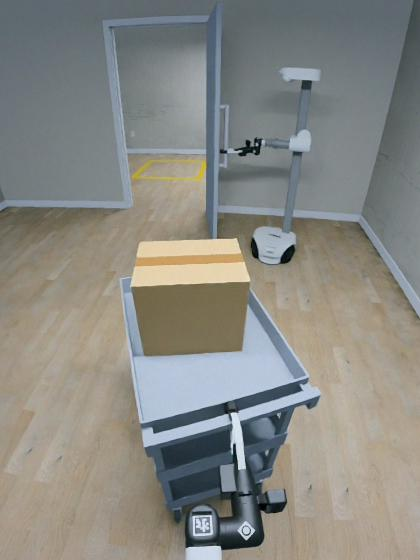

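Request:
{"name": "move", "arguments": {
  "r2": {"base":{"translate_m":0.293,"strafe_m":0.065},"pace":"slow","contact_limits":{"translate_m":0.5}},
  "blocking": false,
  "cameras": []
}}

Request:
{"name": "wait", "arguments": {
  "seconds": 7,
  "cameras": []
}}

Scene clock: 2315.50 s.
move: r2 moving
r1: as last shown
r1.lidar_m: 0.43 0.53 4.24 1.53 2.14 1.25 1.14 1.13 1.07 0.93 0.92 0.67
r1.motor_effort: lift_m=+23(24) arm_m=-5(5) wheel_0=+13(14) wheel_1=-2(3) wheel_2=+16(16)
r1.servo_current: wrist_yaw_rad=91(117) wrist_pitch_rad=46(46) wrist_roll_rad=39(65) gripper_m=72(72)
r1.contact_limits: translate_m 0.45
r1.wrist_depth_mm: - - 252 238 234 227 220 / - - 251 239 236 228 222 / - - 252 239 236 229 223 / - - 255 174 236 229 223 / - - 254 167 237 229 224 / - - 183 171 236 230 224 / - 157 255 166 152 228 225
r2.base_odometry: x=-0.975 y=+0.515 heading=-2.602
r2.turned_by_wheels: +0.000
r2.turned_by_imu: +0.001
r2.base_tilt: forward=-0.7 right=+0.1
r2.lidar_m: 0.41 0.46 3.26 3.23 2.71 2.20 2.17 1.84 1.50 1.49 1.64 0.51
r2.base_status: translate_m moving; strafe_m moving
r2.joint_positions: lift_m=+0.687 arm_m=+0.060 wrist_yaw_rad=+0.000 wrist_pitch_rad=+0.007 wrist_roll_rad=+1.569 gripper_m=-0.029
r2.joint_status: not commanded
r2.measured_speeds: translate_m=+0.049 strafe_m=+0.011 rotate_rad=+0.002 lift_m=+0.000 arm_m=+0.000 wrist_yaw_rad=+0.000 wrist_pitch_rad=+0.000 wrist_roll_rad=+0.000
r2.motor_effort: lift_m=+21(22) arm_m=+4(4) wheel_0=+9(9) wheel_1=+9(9) wheel_2=-12(12)
r2.servo_current: wrist_yaw_rad=46(52) wrist_pitch_rad=52(52) wrist_roll_rad=46(59) gripper_m=85(91)
r2.contact_limits: translate_m 0.5
r2.hand_pose: x=+0.5193 y=-0.0873 z=+0.8629 quat_wxyz=(+0.708, +0.707, +0.003, -0.002) (m; r2's base frame)
r2.wrist_depth_mm: - - - 270 277 307 304 / - - - 260 267 1661 1118 / - - - 192 254 1708 - / - - 449 184 246 798 - / - 445 449 179 236 831 - / - 445 185 171 179 - - / - - 442 - 222 - -
pictures: none
No camera images: "cameras" was empty.

Scene clock: 2319.27 s.
earlier move: r2 done
r1.base_odometry: x=-1.719 y=-1.381 heading=+1.628
r1.turned_by_wheels: +0.000
r1.turned_by_imu: +0.000
r1.base_tilt: forward=-1.6 right=+1.2
r1.lidar_m: 0.44 0.51 1.49 1.29 2.16 1.31 1.11 1.14 1.07 0.93 0.93 0.67
r1.base_status: not commanded
r1.joint_positions: lift_m=+0.780 arm_m=+0.060 wrist_yaw_rad=+0.516 wrist_pitch_rad=+0.002 wrist_roll_rad=+0.000 gripper_m=-0.029
r1.joint_status: not commanded
r1.measured_speeds: all 0
r1.motor_effort: lift_m=+24(24) arm_m=-5(5) wheel_0=+14(14) wheel_1=-3(3) wheel_2=+16(16)
r1.servo_current: wrist_yaw_rad=104(117) wrist_pitch_rad=46(46) wrist_roll_rad=52(72) gripper_m=72(72)
r1.contact_limits: translate_m 0.45
r1.hand_pose: x=+0.5250 y=+0.0663 z=+0.9572 quat_wxyz=(+0.967, +0.000, +0.001, +0.255) (m; r1's base frame)
r1.wrist_depth_mm: - - 250 237 235 229 222 / - - 252 240 236 228 222 / - - 252 240 236 228 222 / - - 254 174 237 229 224 / - - 254 167 237 229 224 / - - 183 172 236 230 225 / - 157 254 166 153 229 225
r2.base_odometry: x=-1.184 y=+0.318 heading=-2.603
r2.turned_by_wheels: -0.001
r2.turned_by_imu: -0.002
r2.base_tilt: forward=-0.7 right=+0.1
r2.lidar_m: 0.41 0.47 3.20 3.14 3.05 2.48 2.46 1.98 1.61 1.60 1.77 0.51
r2.base_status: done
r2.joint_positions: lift_m=+0.687 arm_m=+0.060 wrist_yaw_rad=-0.005 wrist_pitch_rad=+0.007 wrist_roll_rad=+1.569 gripper_m=-0.029
r2.joint_status: not commanded
r2.measured_speeds: all 0
r2.motor_effort: lift_m=+21(22) arm_m=+4(4) wheel_0=+1(13) wheel_1=+5(9) wheel_2=-10(14)
r2.servo_current: wrist_yaw_rad=52(65) wrist_pitch_rad=52(52) wrist_roll_rad=46(65) gripper_m=91(98)
r2.contact_limits: translate_m 0.5
r2.hand_pose: x=+0.5188 y=-0.0889 z=+0.8629 quat_wxyz=(+0.708, +0.707, +0.001, -0.004) (m; r2's base frame)
r2.wrist_depth_mm: - - - 277 285 310 309 / - - - 205 272 1661 1138 / - - - 195 257 1661 - / - - 445 186 247 820 - / - 445 445 180 237 842 - / - 442 186 170 180 - - / - 439 442 - 220 - -
wait: 3.77 of 7 s (r2 has come to rest)
pictures: none
No camera images: "cameras" was empty.


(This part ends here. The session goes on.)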